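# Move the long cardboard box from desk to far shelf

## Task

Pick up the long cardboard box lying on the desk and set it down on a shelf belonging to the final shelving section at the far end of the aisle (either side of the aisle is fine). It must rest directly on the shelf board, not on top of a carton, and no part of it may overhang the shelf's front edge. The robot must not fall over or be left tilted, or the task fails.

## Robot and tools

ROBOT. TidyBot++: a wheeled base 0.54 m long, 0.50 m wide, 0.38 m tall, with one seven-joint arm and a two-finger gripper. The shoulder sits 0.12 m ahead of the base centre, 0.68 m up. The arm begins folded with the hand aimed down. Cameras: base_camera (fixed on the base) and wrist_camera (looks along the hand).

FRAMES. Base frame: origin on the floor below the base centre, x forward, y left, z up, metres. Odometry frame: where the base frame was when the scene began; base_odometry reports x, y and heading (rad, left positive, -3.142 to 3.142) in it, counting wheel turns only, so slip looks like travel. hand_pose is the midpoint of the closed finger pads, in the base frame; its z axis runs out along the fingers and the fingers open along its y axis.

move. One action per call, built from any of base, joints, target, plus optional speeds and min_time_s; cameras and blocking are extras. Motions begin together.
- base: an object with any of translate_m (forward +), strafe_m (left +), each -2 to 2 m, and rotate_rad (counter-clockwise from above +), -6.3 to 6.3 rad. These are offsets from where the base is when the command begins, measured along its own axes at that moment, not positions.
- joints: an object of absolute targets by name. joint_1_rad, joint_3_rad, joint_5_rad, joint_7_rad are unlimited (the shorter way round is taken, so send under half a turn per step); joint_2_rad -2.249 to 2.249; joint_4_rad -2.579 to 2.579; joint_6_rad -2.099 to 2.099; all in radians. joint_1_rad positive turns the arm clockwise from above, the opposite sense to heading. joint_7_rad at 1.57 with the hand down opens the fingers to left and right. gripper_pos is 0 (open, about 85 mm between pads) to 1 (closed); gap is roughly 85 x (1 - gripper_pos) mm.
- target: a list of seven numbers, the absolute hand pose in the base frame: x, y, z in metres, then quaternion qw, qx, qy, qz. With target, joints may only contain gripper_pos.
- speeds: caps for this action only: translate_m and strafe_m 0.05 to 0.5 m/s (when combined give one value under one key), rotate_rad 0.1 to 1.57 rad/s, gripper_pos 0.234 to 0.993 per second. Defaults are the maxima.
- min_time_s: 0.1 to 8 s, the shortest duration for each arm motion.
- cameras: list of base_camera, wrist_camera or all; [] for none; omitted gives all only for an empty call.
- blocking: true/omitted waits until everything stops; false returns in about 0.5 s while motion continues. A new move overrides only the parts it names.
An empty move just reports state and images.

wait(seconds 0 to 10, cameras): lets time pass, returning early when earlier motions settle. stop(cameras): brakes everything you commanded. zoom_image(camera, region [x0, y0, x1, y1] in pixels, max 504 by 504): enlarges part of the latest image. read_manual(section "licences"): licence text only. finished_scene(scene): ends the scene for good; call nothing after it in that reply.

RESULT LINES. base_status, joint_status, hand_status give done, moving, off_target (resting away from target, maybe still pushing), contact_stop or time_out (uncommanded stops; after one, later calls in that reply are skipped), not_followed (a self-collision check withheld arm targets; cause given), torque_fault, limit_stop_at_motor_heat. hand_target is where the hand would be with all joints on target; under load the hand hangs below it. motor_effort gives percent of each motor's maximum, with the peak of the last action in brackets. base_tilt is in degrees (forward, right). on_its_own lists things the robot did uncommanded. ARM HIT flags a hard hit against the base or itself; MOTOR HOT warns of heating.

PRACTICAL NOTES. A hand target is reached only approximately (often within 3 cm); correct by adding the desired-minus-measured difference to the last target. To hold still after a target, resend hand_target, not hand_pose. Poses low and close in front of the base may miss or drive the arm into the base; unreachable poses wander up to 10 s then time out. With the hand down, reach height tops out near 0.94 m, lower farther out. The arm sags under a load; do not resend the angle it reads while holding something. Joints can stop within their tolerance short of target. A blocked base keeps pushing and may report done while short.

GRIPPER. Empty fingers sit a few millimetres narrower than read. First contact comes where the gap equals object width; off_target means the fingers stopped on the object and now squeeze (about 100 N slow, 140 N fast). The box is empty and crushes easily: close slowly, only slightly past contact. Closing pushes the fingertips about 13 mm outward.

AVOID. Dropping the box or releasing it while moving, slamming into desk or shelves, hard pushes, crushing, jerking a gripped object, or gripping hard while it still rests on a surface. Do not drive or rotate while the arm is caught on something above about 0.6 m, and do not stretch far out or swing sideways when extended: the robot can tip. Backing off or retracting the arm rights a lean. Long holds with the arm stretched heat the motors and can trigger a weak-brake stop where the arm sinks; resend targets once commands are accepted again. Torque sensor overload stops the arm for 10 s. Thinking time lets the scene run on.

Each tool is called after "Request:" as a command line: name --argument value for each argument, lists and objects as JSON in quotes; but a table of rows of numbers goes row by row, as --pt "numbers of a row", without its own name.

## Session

Request:
move --joints '{"joint_6_rad": 0.6}' --cameras '["all"]'

Scene clock: 2.03 s.
move: done
base_odometry: x=+0.000 y=+0.000 heading=+0.000
base_tilt: forward=+0.6 right=-0.6
base_status: not commanded
joint_positions: joint_1_rad=-0.012 joint_2_rad=-0.322 joint_3_rad=+3.112 joint_4_rad=-2.542 joint_5_rad=+0.035 joint_6_rad=+0.537 joint_7_rad=+1.571 gripper_pos=+0.002
joint_status: all done
motor_effort: joint_1_rad=+0(1) joint_2_rad=-5(5) joint_3_rad=+0(1) joint_4_rad=+16(17) joint_5_rad=+0(1) joint_6_rad=+10(10) joint_7_rad=+0(1)
hand_pose: x=+0.5444 y=+0.0257 z=+0.8557 quat_wxyz=(-0.006, +0.745, +0.036, +0.666)
hand_target: x=+0.5457 y=+0.0265 z=+0.8739 quat_wxyz=(-0.008, +0.724, +0.035, +0.688)
hand_status: not commanded
pictures: base_camera, wrist_camera

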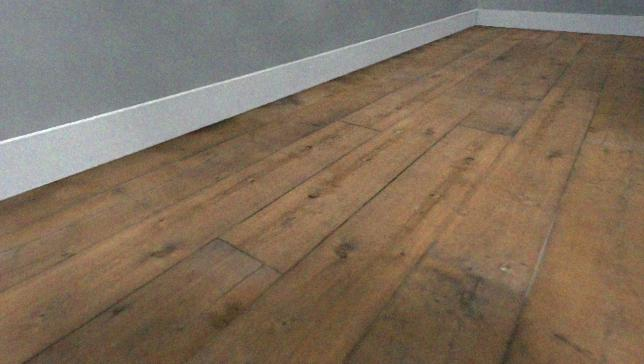

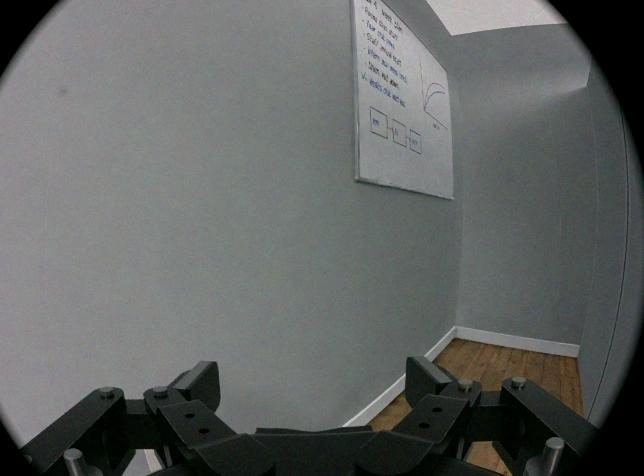

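Request:
move --base '{"rotate_rad": -1.5}' --cameras '["all"]'

Scene clock: 8.10 s.
move: done
base_odometry: x=+0.000 y=+0.000 heading=-1.500
base_tilt: forward=+0.7 right=-0.6
base_status: done
joint_positions: joint_1_rad=-0.012 joint_2_rad=-0.322 joint_3_rad=+3.112 joint_4_rad=-2.542 joint_5_rad=+0.035 joint_6_rad=+0.537 joint_7_rad=+1.571 gripper_pos=+0.002
joint_status: not commanded
motor_effort: joint_1_rad=+0(1) joint_2_rad=-5(7) joint_3_rad=+1(2) joint_4_rad=+17(17) joint_5_rad=+0(1) joint_6_rad=+10(10) joint_7_rad=-1(1)
hand_pose: x=+0.5444 y=+0.0257 z=+0.8557 quat_wxyz=(-0.006, +0.745, +0.035, +0.666)
hand_target: x=+0.5457 y=+0.0265 z=+0.8739 quat_wxyz=(-0.008, +0.724, +0.035, +0.688)
hand_status: not commanded
pictures: base_camera, wrist_camera

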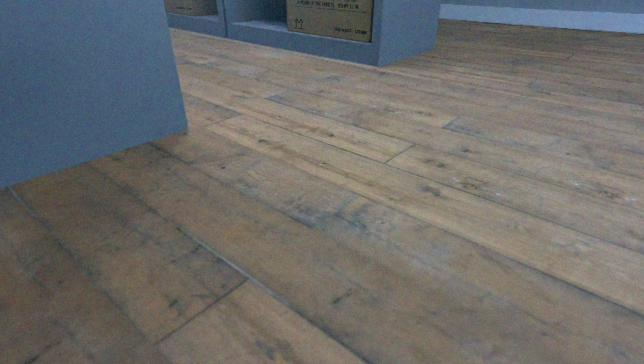

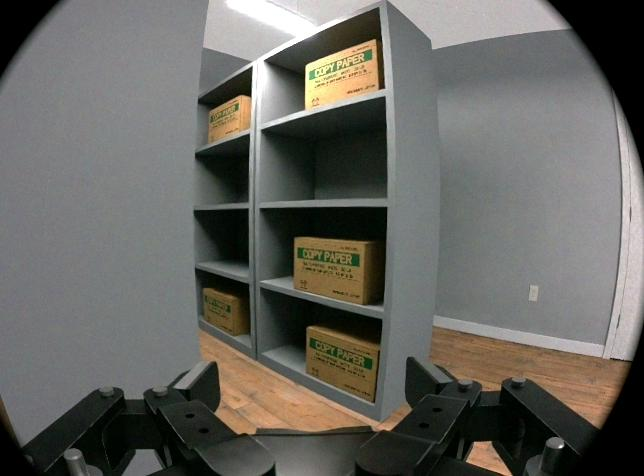

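Request:
move --base '{"rotate_rad": -2.1}' --cameras '["all"]'

Scene clock: 18.93 s.
move: done
base_odometry: x=+0.000 y=+0.000 heading=+2.684
base_tilt: forward=+0.6 right=-0.5
base_status: done
joint_positions: joint_1_rad=-0.012 joint_2_rad=-0.322 joint_3_rad=+3.112 joint_4_rad=-2.542 joint_5_rad=+0.035 joint_6_rad=+0.537 joint_7_rad=+1.571 gripper_pos=+0.002
joint_status: not commanded
motor_effort: joint_1_rad=+0(1) joint_2_rad=-5(6) joint_3_rad=+1(2) joint_4_rad=+16(17) joint_5_rad=+0(1) joint_6_rad=+9(10) joint_7_rad=+0(2)
hand_pose: x=+0.5444 y=+0.0257 z=+0.8557 quat_wxyz=(-0.006, +0.745, +0.035, +0.666)
hand_target: x=+0.5457 y=+0.0265 z=+0.8739 quat_wxyz=(-0.008, +0.724, +0.035, +0.688)
hand_status: not commanded
pictures: base_camera, wrist_camera

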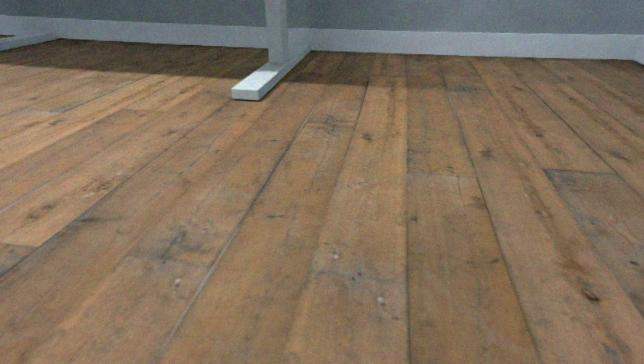

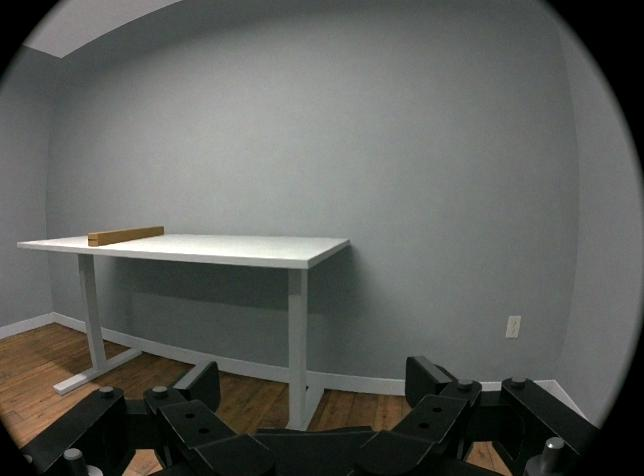

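Request:
zoom_image --camera "wrist_camera" --region '[60, 210, 200, 260]'

Scaled by 3.600.

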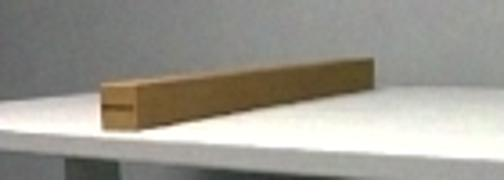

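Request:
move --base '{"translate_m": 0.6, "strafe_m": 0.69, "rotate_rad": 0.07}' --joints '{"joint_1_rad": 0.0, "joint_2_rad": 0.44, "joint_3_rad": 3.16, "joint_4_rad": -0.62, "joint_5_rad": -0.03, "joint_6_rad": -1.93, "joint_7_rad": 1.57}' --min_time_s 3 --cameras '["all"]'

Scene clock: 50.83 s.
move: done
base_odometry: x=-0.843 y=-0.354 heading=+2.754
base_tilt: forward=+0.7 right=-0.6
base_status: done
joint_positions: joint_1_rad=-0.010 joint_2_rad=+0.408 joint_3_rad=+3.142 joint_4_rad=-0.651 joint_5_rad=+0.022 joint_6_rad=-1.867 joint_7_rad=+1.571 gripper_pos=+0.002
joint_status: all done
motor_effort: joint_1_rad=+0(2) joint_2_rad=-26(28) joint_3_rad=+0(2) joint_4_rad=+14(19) joint_5_rad=+0(1) joint_6_rad=+2(11) joint_7_rad=+0(2)
hand_pose: x=+0.6266 y=-0.0001 z=+0.9179 quat_wxyz=(+0.009, +0.994, +0.001, +0.108)
hand_target: x=+0.6197 y=+0.0035 z=+0.9084 quat_wxyz=(-0.009, +0.997, -0.002, +0.076)
hand_status: not commanded
pictures: base_camera, wrist_camera

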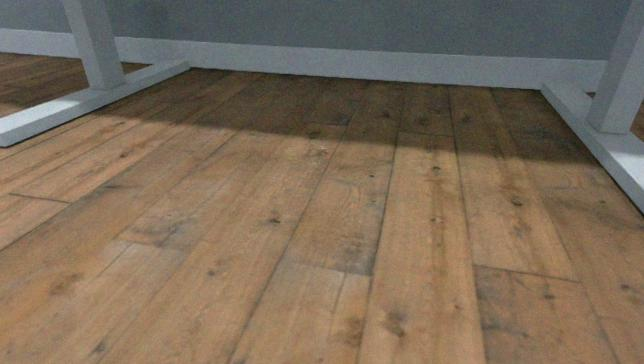

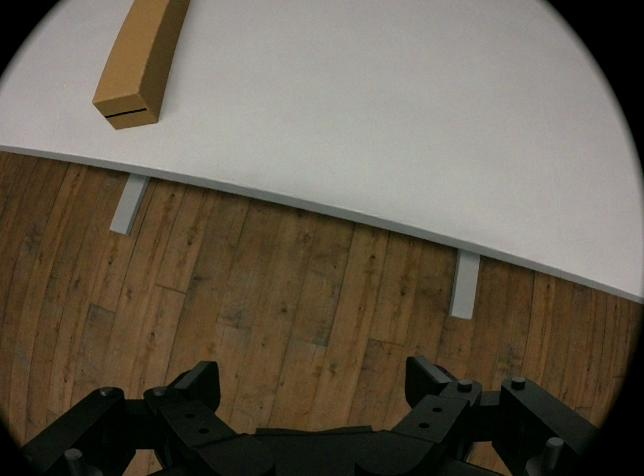

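Request:
move --base '{"translate_m": 0.51, "strafe_m": 0.163}' --speeds '{"translate_m": 0.3}' --cameras '["wrist_camera"]'

Scene clock: 64.90 s.
move: done
base_odometry: x=-1.377 y=-0.312 heading=+2.755
base_tilt: forward=+0.6 right=-0.6
base_status: done
joint_positions: joint_1_rad=-0.008 joint_2_rad=+0.419 joint_3_rad=+3.143 joint_4_rad=-0.649 joint_5_rad=+0.021 joint_6_rad=-1.873 joint_7_rad=+1.571 gripper_pos=+0.002
joint_status: not commanded
motor_effort: joint_1_rad=+0(1) joint_2_rad=-25(29) joint_3_rad=+0(1) joint_4_rad=+13(15) joint_5_rad=+0(1) joint_6_rad=+3(3) joint_7_rad=+0(2)
hand_pose: x=+0.6276 y=-0.0012 z=+0.9128 quat_wxyz=(+0.010, +0.995, -0.001, +0.100)
hand_target: x=+0.6197 y=+0.0035 z=+0.9084 quat_wxyz=(-0.009, +0.997, -0.002, +0.076)
hand_status: not commanded

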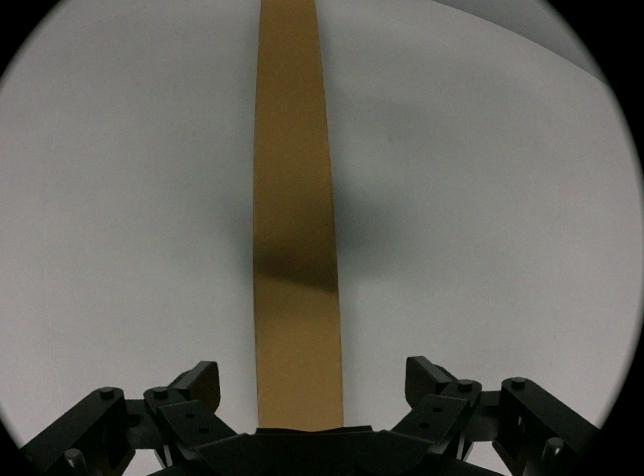

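Request:
move --base '{"strafe_m": -0.013, "rotate_rad": 0.033}' --joints '{"joint_2_rad": 0.35, "joint_4_rad": -0.985, "joint_6_rad": -1.58}' --min_time_s 4 --cameras '["wrist_camera"]'

Scene clock: 75.40 s.
move: done
base_odometry: x=-1.372 y=-0.300 heading=+2.788
base_tilt: forward=+0.7 right=-0.7
base_status: done
joint_positions: joint_1_rad=-0.007 joint_2_rad=+0.368 joint_3_rad=+3.144 joint_4_rad=-0.945 joint_5_rad=+0.019 joint_6_rad=-1.642 joint_7_rad=+1.571 gripper_pos=+0.002
joint_status: all done
motor_effort: joint_1_rad=+0(2) joint_2_rad=-26(28) joint_3_rad=+0(1) joint_4_rad=+15(16) joint_5_rad=+1(1) joint_6_rad=+2(4) joint_7_rad=+0(2)
hand_pose: x=+0.6322 y=-0.0021 z=+0.8490 quat_wxyz=(+0.010, +0.996, +0.001, +0.094)
hand_target: x=+0.6392 y=+0.0027 z=+0.8472 quat_wxyz=(-0.011, +0.993, -0.007, +0.113)
hand_status: not commanded

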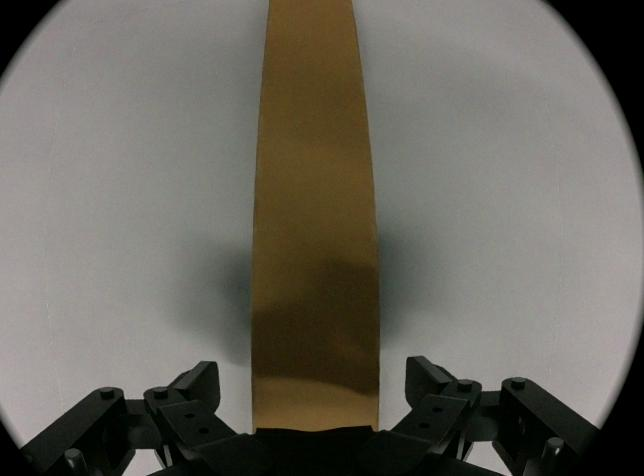

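Request:
move --joints '{"gripper_pos": 0.422}' --speeds '{"gripper_pos": 0.234}' --cameras '[]'

Request:
move --joints '{"joint_2_rad": 0.37, "joint_4_rad": -0.74, "joint_6_rad": -1.82}' --min_time_s 2.5 --cameras '["wrist_camera"]'

Scene clock: 101.13 s.
move: done
base_odometry: x=-1.372 y=-0.300 heading=+2.788
base_tilt: forward=+0.7 right=-0.7
base_status: not commanded
joint_positions: joint_1_rad=-0.007 joint_2_rad=+0.367 joint_3_rad=+3.144 joint_4_rad=-0.945 joint_5_rad=+0.019 joint_6_rad=-1.641 joint_7_rad=+1.571 gripper_pos=+0.423
joint_status: all done
motor_effort: joint_1_rad=+0(1) joint_2_rad=-25(27) joint_3_rad=+0(1) joint_4_rad=+15(16) joint_5_rad=+0(1) joint_6_rad=+3(3) joint_7_rad=+0(1)
hand_pose: x=+0.6322 y=-0.0021 z=+0.8493 quat_wxyz=(+0.010, +0.996, +0.001, +0.094)
hand_target: x=+0.6392 y=+0.0027 z=+0.8472 quat_wxyz=(-0.011, +0.993, -0.007, +0.113)
hand_status: not commanded

Scene clock: 103.93 s.
move: done
base_odometry: x=-1.372 y=-0.300 heading=+2.788
base_tilt: forward=+0.7 right=-0.6
base_status: not commanded
joint_positions: joint_1_rad=-0.007 joint_2_rad=+0.367 joint_3_rad=+3.144 joint_4_rad=-0.772 joint_5_rad=+0.019 joint_6_rad=-1.758 joint_7_rad=+1.571 gripper_pos=+0.423
joint_status: all done
motor_effort: joint_1_rad=+0(1) joint_2_rad=-25(27) joint_3_rad=+0(1) joint_4_rad=+15(17) joint_5_rad=+0(1) joint_6_rad=+3(4) joint_7_rad=+0(1)
hand_pose: x=+0.6307 y=-0.0020 z=+0.9041 quat_wxyz=(+0.009, +0.993, -0.001, +0.122)
hand_target: x=+0.6184 y=+0.0033 z=+0.9095 quat_wxyz=(-0.010, +0.994, -0.003, +0.106)
hand_status: not commanded

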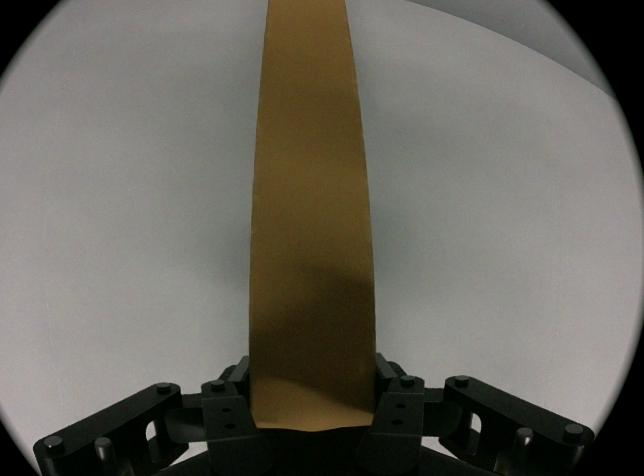

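Request:
move --base '{"translate_m": -0.8}' --speeds '{"translate_m": 0.35}' --joints '{"joint_7_rad": 3.08}' --min_time_s 3.5 --cameras '["wrist_camera"]'

Scene clock: 114.63 s.
move: done
base_odometry: x=-0.622 y=-0.577 heading=+2.788
base_tilt: forward=+0.7 right=-0.6
base_status: done
joint_positions: joint_1_rad=-0.006 joint_2_rad=+0.365 joint_3_rad=+3.146 joint_4_rad=-0.770 joint_5_rad=+0.018 joint_6_rad=-1.765 joint_7_rad=+3.025 gripper_pos=+0.423
joint_status: all done
motor_effort: joint_1_rad=+0(1) joint_2_rad=-25(30) joint_3_rad=+0(1) joint_4_rad=+15(16) joint_5_rad=+0(1) joint_6_rad=+3(4) joint_7_rad=-2(3)
hand_pose: x=+0.6287 y=-0.0027 z=+0.9052 quat_wxyz=(+0.087, +0.743, +0.659, +0.084)
hand_target: x=+0.6184 y=+0.0033 z=+0.9095 quat_wxyz=(+0.065, +0.726, +0.679, +0.084)
hand_status: not commanded

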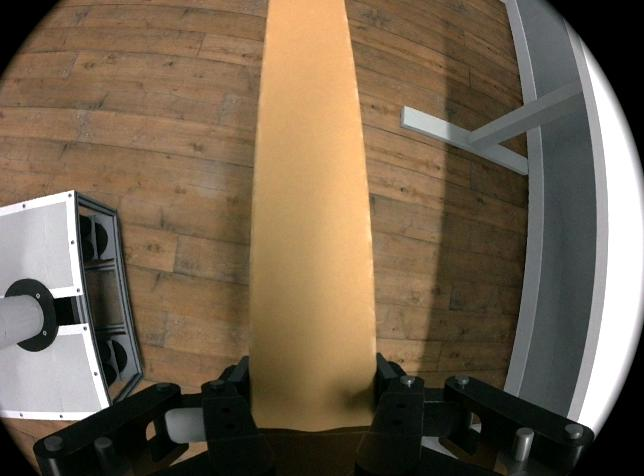

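Request:
move --base '{"translate_m": -0.294, "strafe_m": 0.172, "rotate_rad": 2.858}' --speeds '{"rotate_rad": 0.9, "translate_m": 0.2}' --joints '{"joint_1_rad": 1.375, "joint_2_rad": -0.467, "joint_4_rad": -1.637, "joint_6_rad": -1.97}' --min_time_s 4.5 --cameras '["all"]'

Scene clock: 124.77 s.
move: done
base_odometry: x=-0.405 y=-0.840 heading=-0.637
base_tilt: forward=+0.7 right=-0.6
base_status: done
joint_positions: joint_1_rad=+1.362 joint_2_rad=-0.458 joint_3_rad=+3.151 joint_4_rad=-1.599 joint_5_rad=+0.013 joint_6_rad=-1.912 joint_7_rad=+3.026 gripper_pos=+0.423
joint_status: all done
motor_effort: joint_1_rad=+0(3) joint_2_rad=+2(32) joint_3_rad=+1(2) joint_4_rad=+14(16) joint_5_rad=+0(1) joint_6_rad=+1(3) joint_7_rad=+0(2)
hand_pose: x=+0.1411 y=-0.1253 z=+0.8800 quat_wxyz=(+0.044, +0.998, +0.040, +0.003)
hand_target: x=+0.1452 y=-0.0975 z=+0.8692 quat_wxyz=(-0.001, +0.998, +0.065, +0.018)
hand_status: not commanded
pictures: base_camera, wrist_camera

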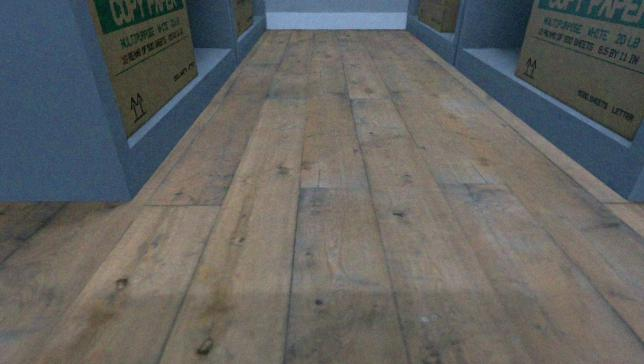

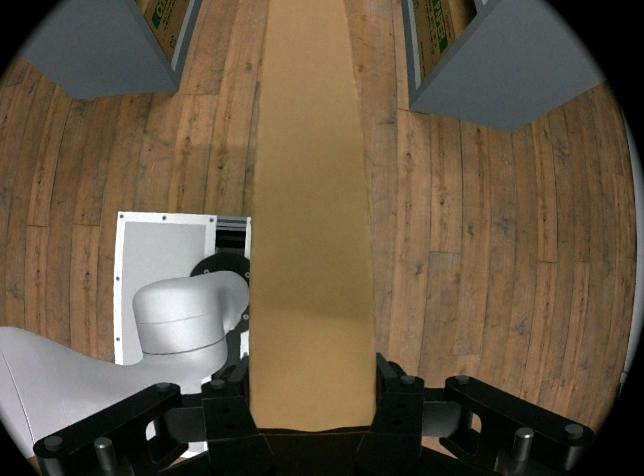

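Request:
move --base '{"translate_m": 1.95}' --speeds '{"translate_m": 0.4}' --cameras '["all"]'

Request:
move --joints '{"joint_2_rad": -0.305, "joint_4_rad": -1.465, "joint_6_rad": -0.71}' --min_time_s 4 --cameras '["all"]'

Scene clock: 152.60 s.
move: done
base_odometry: x=+1.162 y=-2.001 heading=-0.637
base_tilt: forward=+0.7 right=-0.5
base_status: done
joint_positions: joint_1_rad=+1.362 joint_2_rad=-0.458 joint_3_rad=+3.152 joint_4_rad=-1.600 joint_5_rad=+0.012 joint_6_rad=-1.913 joint_7_rad=+3.026 gripper_pos=+0.423
joint_status: not commanded
motor_effort: joint_1_rad=+0(1) joint_2_rad=+2(3) joint_3_rad=+0(2) joint_4_rad=+14(15) joint_5_rad=+0(2) joint_6_rad=+1(2) joint_7_rad=+0(1)
hand_pose: x=+0.1411 y=-0.1251 z=+0.8800 quat_wxyz=(+0.044, +0.998, +0.039, +0.003)
hand_target: x=+0.1452 y=-0.0975 z=+0.8692 quat_wxyz=(-0.001, +0.998, +0.065, +0.018)
hand_status: not commanded
pictures: base_camera, wrist_camera

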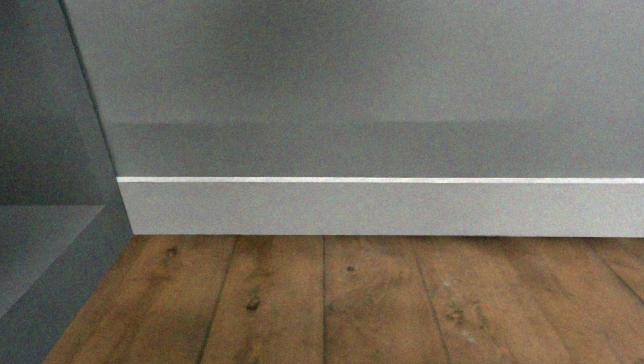

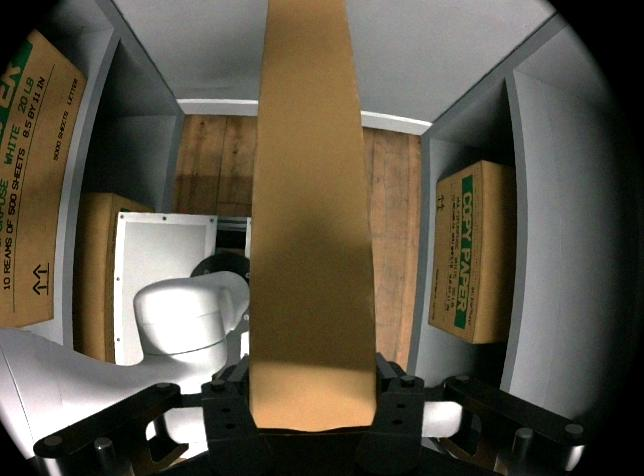

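Scene clock: 156.90 s.
move: done
base_odometry: x=+1.162 y=-2.001 heading=-0.637
base_tilt: forward=+0.7 right=-0.6
base_status: not commanded
joint_positions: joint_1_rad=+1.362 joint_2_rad=-0.321 joint_3_rad=+3.152 joint_4_rad=-1.499 joint_5_rad=+0.012 joint_6_rad=-0.781 joint_7_rad=+3.026 gripper_pos=+0.423
joint_status: all done
motor_effort: joint_1_rad=+0(1) joint_2_rad=-6(8) joint_3_rad=+0(1) joint_4_rad=+19(20) joint_5_rad=+0(1) joint_6_rad=+9(10) joint_7_rad=-1(2)
hand_pose: x=+0.2047 y=-0.4376 z=+1.0835 quat_wxyz=(+0.551, +0.829, +0.035, +0.083)
hand_target: x=+0.2054 y=-0.4513 z=+1.1171 quat_wxyz=(+0.587, +0.803, +0.042, +0.088)
hand_status: not commanded
pictures: base_camera, wrist_camera

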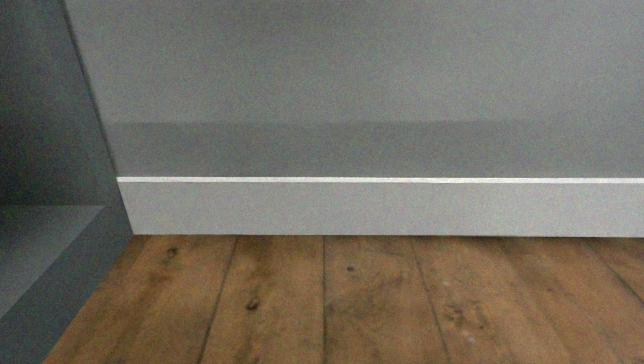

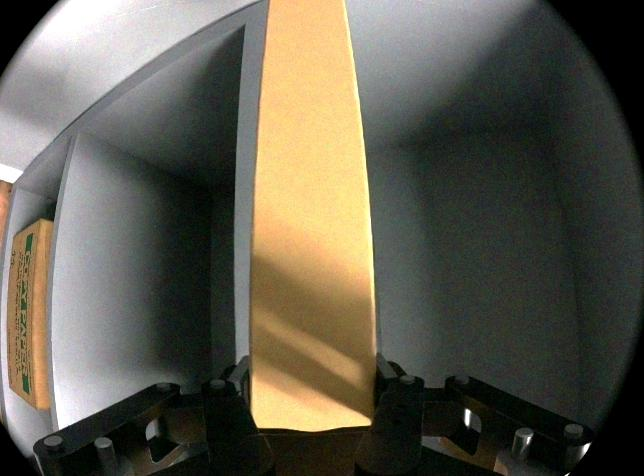

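Request:
move --base '{"strafe_m": -0.227}' --speeds '{"strafe_m": 0.15}' --cameras '["all"]'

Request:
move --joints '{"joint_4_rad": -1.585}' --min_time_s 2 --cameras '["wrist_camera"]'

Scene clock: 171.30 s.
move: done
base_odometry: x=+1.027 y=-2.183 heading=-0.637
base_tilt: forward=+0.7 right=-0.5
base_status: done
joint_positions: joint_1_rad=+1.363 joint_2_rad=-0.305 joint_3_rad=+3.152 joint_4_rad=-1.498 joint_5_rad=+0.012 joint_6_rad=-0.776 joint_7_rad=+3.026 gripper_pos=+0.423
joint_status: not commanded
motor_effort: joint_1_rad=+1(1) joint_2_rad=-8(11) joint_3_rad=+1(1) joint_4_rad=+18(19) joint_5_rad=+0(1) joint_6_rad=+10(10) joint_7_rad=+0(1)
hand_pose: x=+0.2058 y=-0.4443 z=+1.0786 quat_wxyz=(+0.547, +0.832, +0.035, +0.082)
hand_target: x=+0.2054 y=-0.4513 z=+1.1171 quat_wxyz=(+0.587, +0.803, +0.042, +0.088)
hand_status: not commanded
pictures: base_camera, wrist_camera

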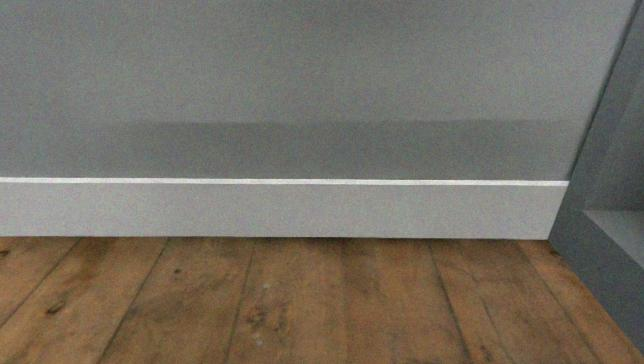

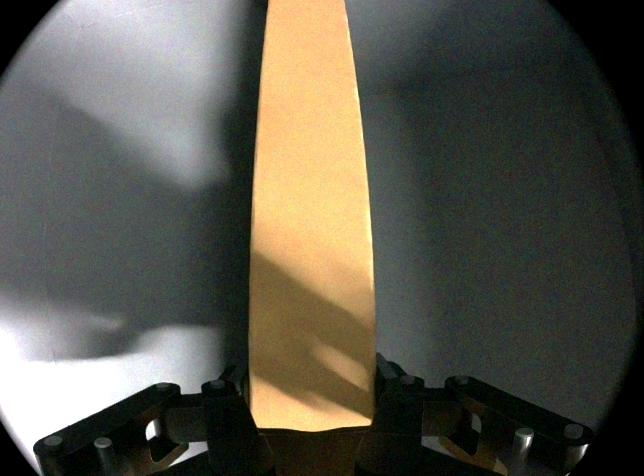

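Scene clock: 173.57 s.
move: done
base_odometry: x=+1.027 y=-2.183 heading=-0.637
base_tilt: forward=+0.6 right=-0.5
base_status: not commanded
joint_positions: joint_1_rad=+1.363 joint_2_rad=-0.305 joint_3_rad=+3.152 joint_4_rad=-1.544 joint_5_rad=+0.012 joint_6_rad=-0.776 joint_7_rad=+3.026 gripper_pos=+0.423
joint_status: all done
motor_effort: joint_1_rad=+0(1) joint_2_rad=-8(9) joint_3_rad=+0(1) joint_4_rad=+19(20) joint_5_rad=-1(1) joint_6_rad=+9(10) joint_7_rad=+0(1)
hand_pose: x=+0.2057 y=-0.4435 z=+1.0518 quat_wxyz=(+0.528, +0.845, +0.036, +0.079)
hand_target: x=+0.2058 y=-0.4511 z=+1.0467 quat_wxyz=(+0.538, +0.838, +0.043, +0.082)
hand_status: not commanded

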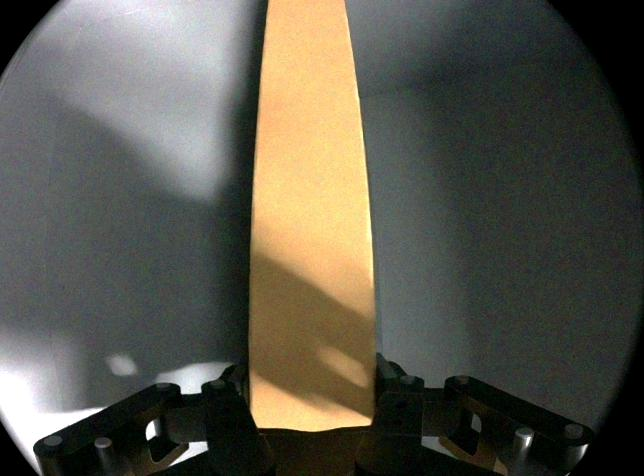

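Request:
move --joints '{"joint_4_rad": -1.612}' --min_time_s 1.5 --cameras '["wrist_camera"]'

Request:
move --joints '{"joint_4_rad": -1.628}' --min_time_s 1.5 --cameras '["wrist_camera"]'

Scene clock: 178.93 s.
move: done
base_odometry: x=+1.027 y=-2.183 heading=-0.637
base_tilt: forward=+0.8 right=-0.5
base_status: not commanded
joint_positions: joint_1_rad=+1.363 joint_2_rad=-0.305 joint_3_rad=+3.152 joint_4_rad=-1.570 joint_5_rad=+0.012 joint_6_rad=-0.776 joint_7_rad=+3.026 gripper_pos=+0.423
joint_status: all done
motor_effort: joint_1_rad=+0(0) joint_2_rad=-8(9) joint_3_rad=+1(1) joint_4_rad=+19(20) joint_5_rad=+0(1) joint_6_rad=+8(10) joint_7_rad=+0(2)
hand_pose: x=+0.2056 y=-0.4425 z=+1.0371 quat_wxyz=(+0.517, +0.851, +0.036, +0.077)
hand_target: x=+0.2056 y=-0.4499 z=+1.0309 quat_wxyz=(+0.527, +0.845, +0.043, +0.080)
hand_status: not commanded

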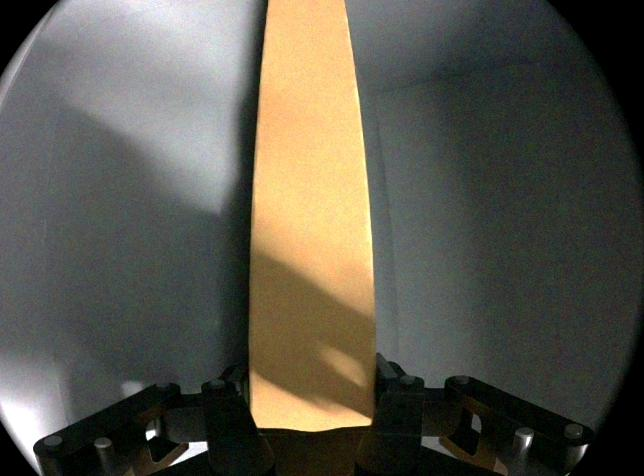

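Scene clock: 180.73 s.
move: done
base_odometry: x=+1.027 y=-2.183 heading=-0.637
base_tilt: forward=+0.7 right=-0.5
base_status: not commanded
joint_positions: joint_1_rad=+1.363 joint_2_rad=-0.305 joint_3_rad=+3.152 joint_4_rad=-1.577 joint_5_rad=+0.012 joint_6_rad=-0.771 joint_7_rad=+3.026 gripper_pos=+0.423
joint_status: all done
motor_effort: joint_1_rad=+0(0) joint_2_rad=-6(9) joint_3_rad=+1(1) joint_4_rad=+18(19) joint_5_rad=+0(1) joint_6_rad=+8(10) joint_7_rad=-1(2)
hand_pose: x=+0.2057 y=-0.4429 z=+1.0345 quat_wxyz=(+0.517, +0.852, +0.036, +0.077)
hand_target: x=+0.2055 y=-0.4490 z=+1.0216 quat_wxyz=(+0.520, +0.849, +0.044, +0.079)
hand_status: not commanded

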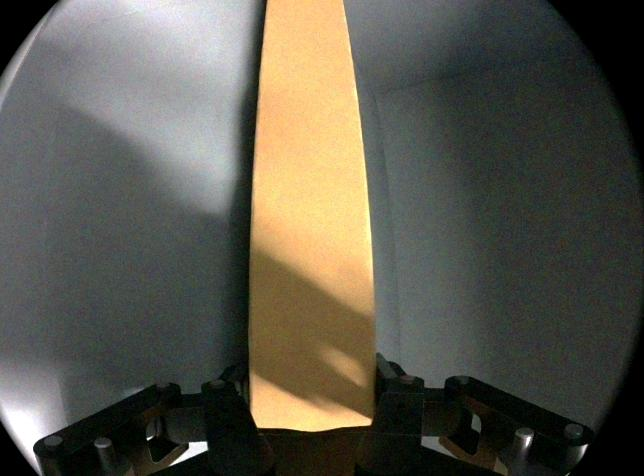

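Request:
move --joints '{"joint_4_rad": -1.608, "gripper_pos": 0.37}' --speeds '{"gripper_pos": 0.234}' --cameras '["wrist_camera"]'

Request:
move --joints '{"joint_4_rad": -1.53, "gripper_pos": 0.28}' --speeds '{"gripper_pos": 0.234}' --min_time_s 1 --cameras '["wrist_camera"]'

Scene clock: 186.83 s.
move: done
base_odometry: x=+1.027 y=-2.183 heading=-0.637
base_tilt: forward=+0.6 right=-0.5
base_status: not commanded
joint_positions: joint_1_rad=+1.363 joint_2_rad=-0.305 joint_3_rad=+3.152 joint_4_rad=-1.577 joint_5_rad=+0.012 joint_6_rad=-0.769 joint_7_rad=+3.026 gripper_pos=+0.373
joint_status: all done
motor_effort: joint_1_rad=+0(0) joint_2_rad=-7(8) joint_3_rad=+0(1) joint_4_rad=+18(18) joint_5_rad=+0(1) joint_6_rad=+8(9) joint_7_rad=-1(1)
hand_pose: x=+0.2057 y=-0.4432 z=+1.0350 quat_wxyz=(+0.518, +0.851, +0.036, +0.077)
hand_target: x=+0.2057 y=-0.4501 z=+1.0333 quat_wxyz=(+0.529, +0.844, +0.043, +0.081)
hand_status: not commanded

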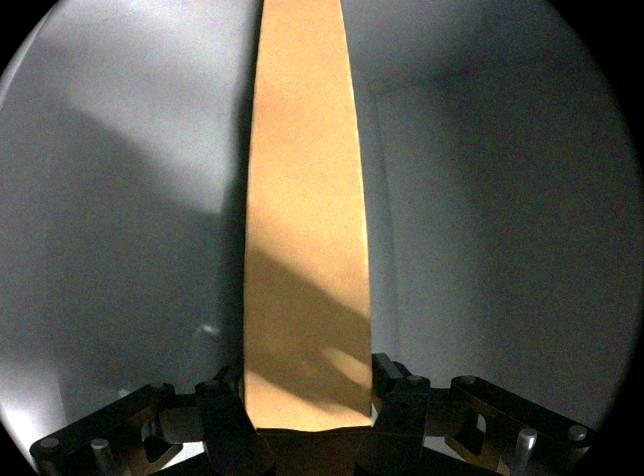

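Scene clock: 188.13 s.
move: done
base_odometry: x=+1.027 y=-2.183 heading=-0.637
base_tilt: forward=+0.6 right=-0.4
base_status: not commanded
joint_positions: joint_1_rad=+1.363 joint_2_rad=-0.305 joint_3_rad=+3.152 joint_4_rad=-1.562 joint_5_rad=+0.012 joint_6_rad=-0.760 joint_7_rad=+3.026 gripper_pos=+0.281
joint_status: all done
motor_effort: joint_1_rad=+0(0) joint_2_rad=-8(8) joint_3_rad=+1(1) joint_4_rad=+18(20) joint_5_rad=-1(1) joint_6_rad=+8(9) joint_7_rad=+0(1)
hand_pose: x=+0.2061 y=-0.4450 z=+1.0461 quat_wxyz=(+0.528, +0.845, +0.036, +0.079)
hand_target: x=+0.2058 y=-0.4523 z=+1.0790 quat_wxyz=(+0.561, +0.822, +0.043, +0.085)
hand_status: not commanded

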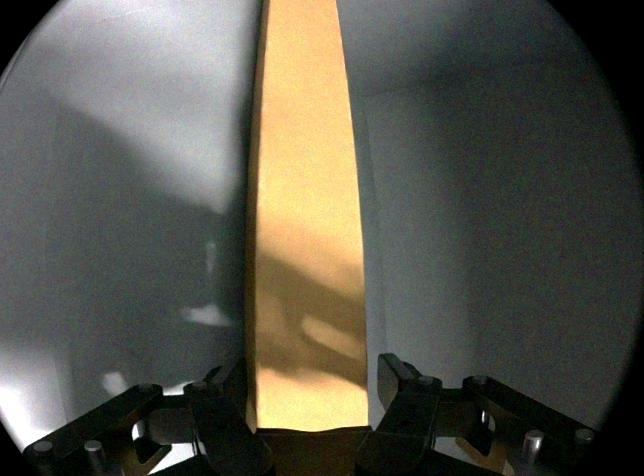

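Request:
move --base '{"strafe_m": 0.04}' --speeds '{"strafe_m": 0.05}' --cameras '["wrist_camera"]'

Request:
move --base '{"strafe_m": 0.06}' --speeds '{"strafe_m": 0.06}' --cameras '["wrist_camera"]'

Scene clock: 191.57 s.
move: done
base_odometry: x=+1.051 y=-2.151 heading=-0.637
base_tilt: forward=+0.8 right=-0.5
base_status: done
joint_positions: joint_1_rad=+1.363 joint_2_rad=-0.307 joint_3_rad=+3.152 joint_4_rad=-1.562 joint_5_rad=+0.012 joint_6_rad=-0.760 joint_7_rad=+3.026 gripper_pos=+0.281
joint_status: not commanded
motor_effort: joint_1_rad=+0(1) joint_2_rad=-7(11) joint_3_rad=+1(1) joint_4_rad=+18(19) joint_5_rad=+0(1) joint_6_rad=+8(10) joint_7_rad=-1(2)
hand_pose: x=+0.2059 y=-0.4444 z=+1.0472 quat_wxyz=(+0.528, +0.845, +0.036, +0.079)
hand_target: x=+0.2058 y=-0.4523 z=+1.0790 quat_wxyz=(+0.561, +0.822, +0.043, +0.085)
hand_status: not commanded

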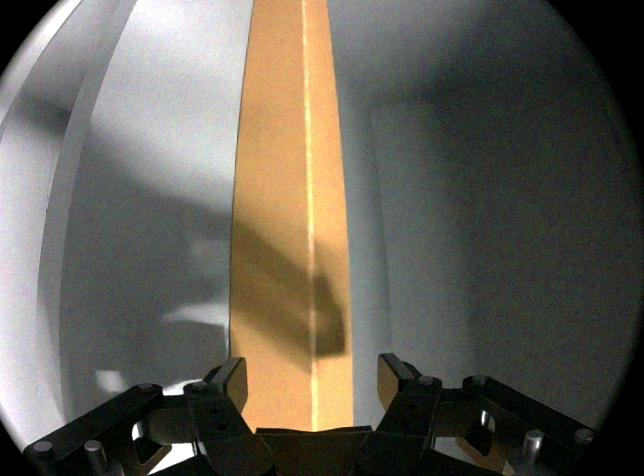

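Scene clock: 193.07 s.
move: done
base_odometry: x=+1.086 y=-2.103 heading=-0.637
base_tilt: forward=+0.7 right=-0.5
base_status: done
joint_positions: joint_1_rad=+1.363 joint_2_rad=-0.308 joint_3_rad=+3.152 joint_4_rad=-1.561 joint_5_rad=+0.012 joint_6_rad=-0.760 joint_7_rad=+3.026 gripper_pos=+0.281
joint_status: not commanded
motor_effort: joint_1_rad=+0(1) joint_2_rad=-7(11) joint_3_rad=+1(2) joint_4_rad=+18(19) joint_5_rad=+0(1) joint_6_rad=+9(9) joint_7_rad=-1(1)
hand_pose: x=+0.2058 y=-0.4442 z=+1.0479 quat_wxyz=(+0.529, +0.844, +0.036, +0.079)
hand_target: x=+0.2058 y=-0.4523 z=+1.0790 quat_wxyz=(+0.561, +0.822, +0.043, +0.085)
hand_status: not commanded

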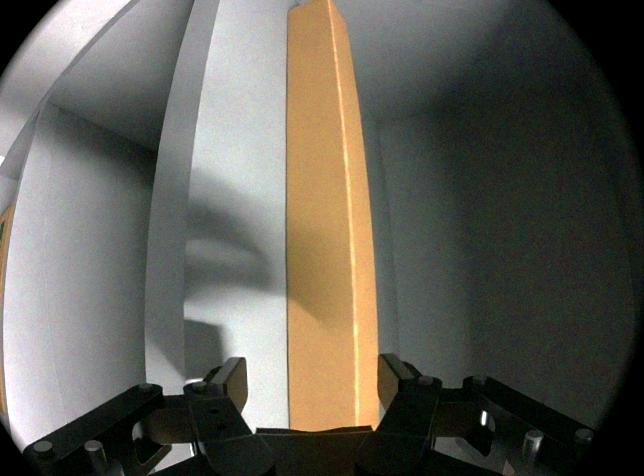

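Request:
move --base '{"strafe_m": 0.06}' --speeds '{"strafe_m": 0.1}' --cameras '["wrist_camera"]'

Scene clock: 198.50 s.
move: done
base_odometry: x=+1.122 y=-2.055 heading=-0.637
base_tilt: forward=+0.8 right=-0.5
base_status: done
joint_positions: joint_1_rad=+1.363 joint_2_rad=-0.310 joint_3_rad=+3.152 joint_4_rad=-1.560 joint_5_rad=+0.012 joint_6_rad=-0.760 joint_7_rad=+3.026 gripper_pos=+0.281
joint_status: not commanded
motor_effort: joint_1_rad=+0(1) joint_2_rad=-7(11) joint_3_rad=+0(2) joint_4_rad=+18(19) joint_5_rad=+0(1) joint_6_rad=+9(10) joint_7_rad=-1(1)
hand_pose: x=+0.2056 y=-0.4435 z=+1.0491 quat_wxyz=(+0.530, +0.843, +0.035, +0.079)
hand_target: x=+0.2058 y=-0.4523 z=+1.0790 quat_wxyz=(+0.561, +0.822, +0.043, +0.085)
hand_status: not commanded

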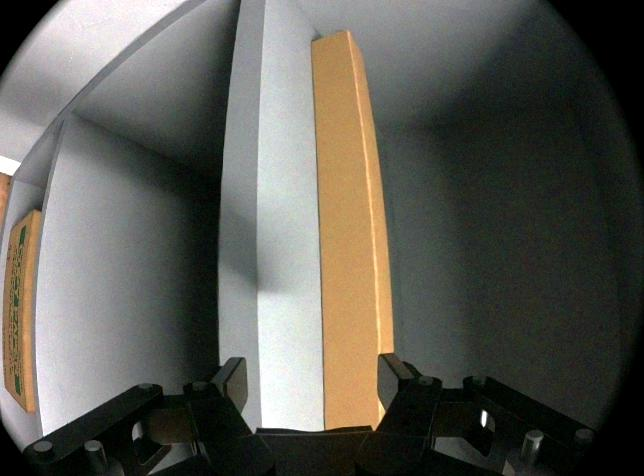

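Request:
finished_scene --scene 2

The scene is finished: the task was done.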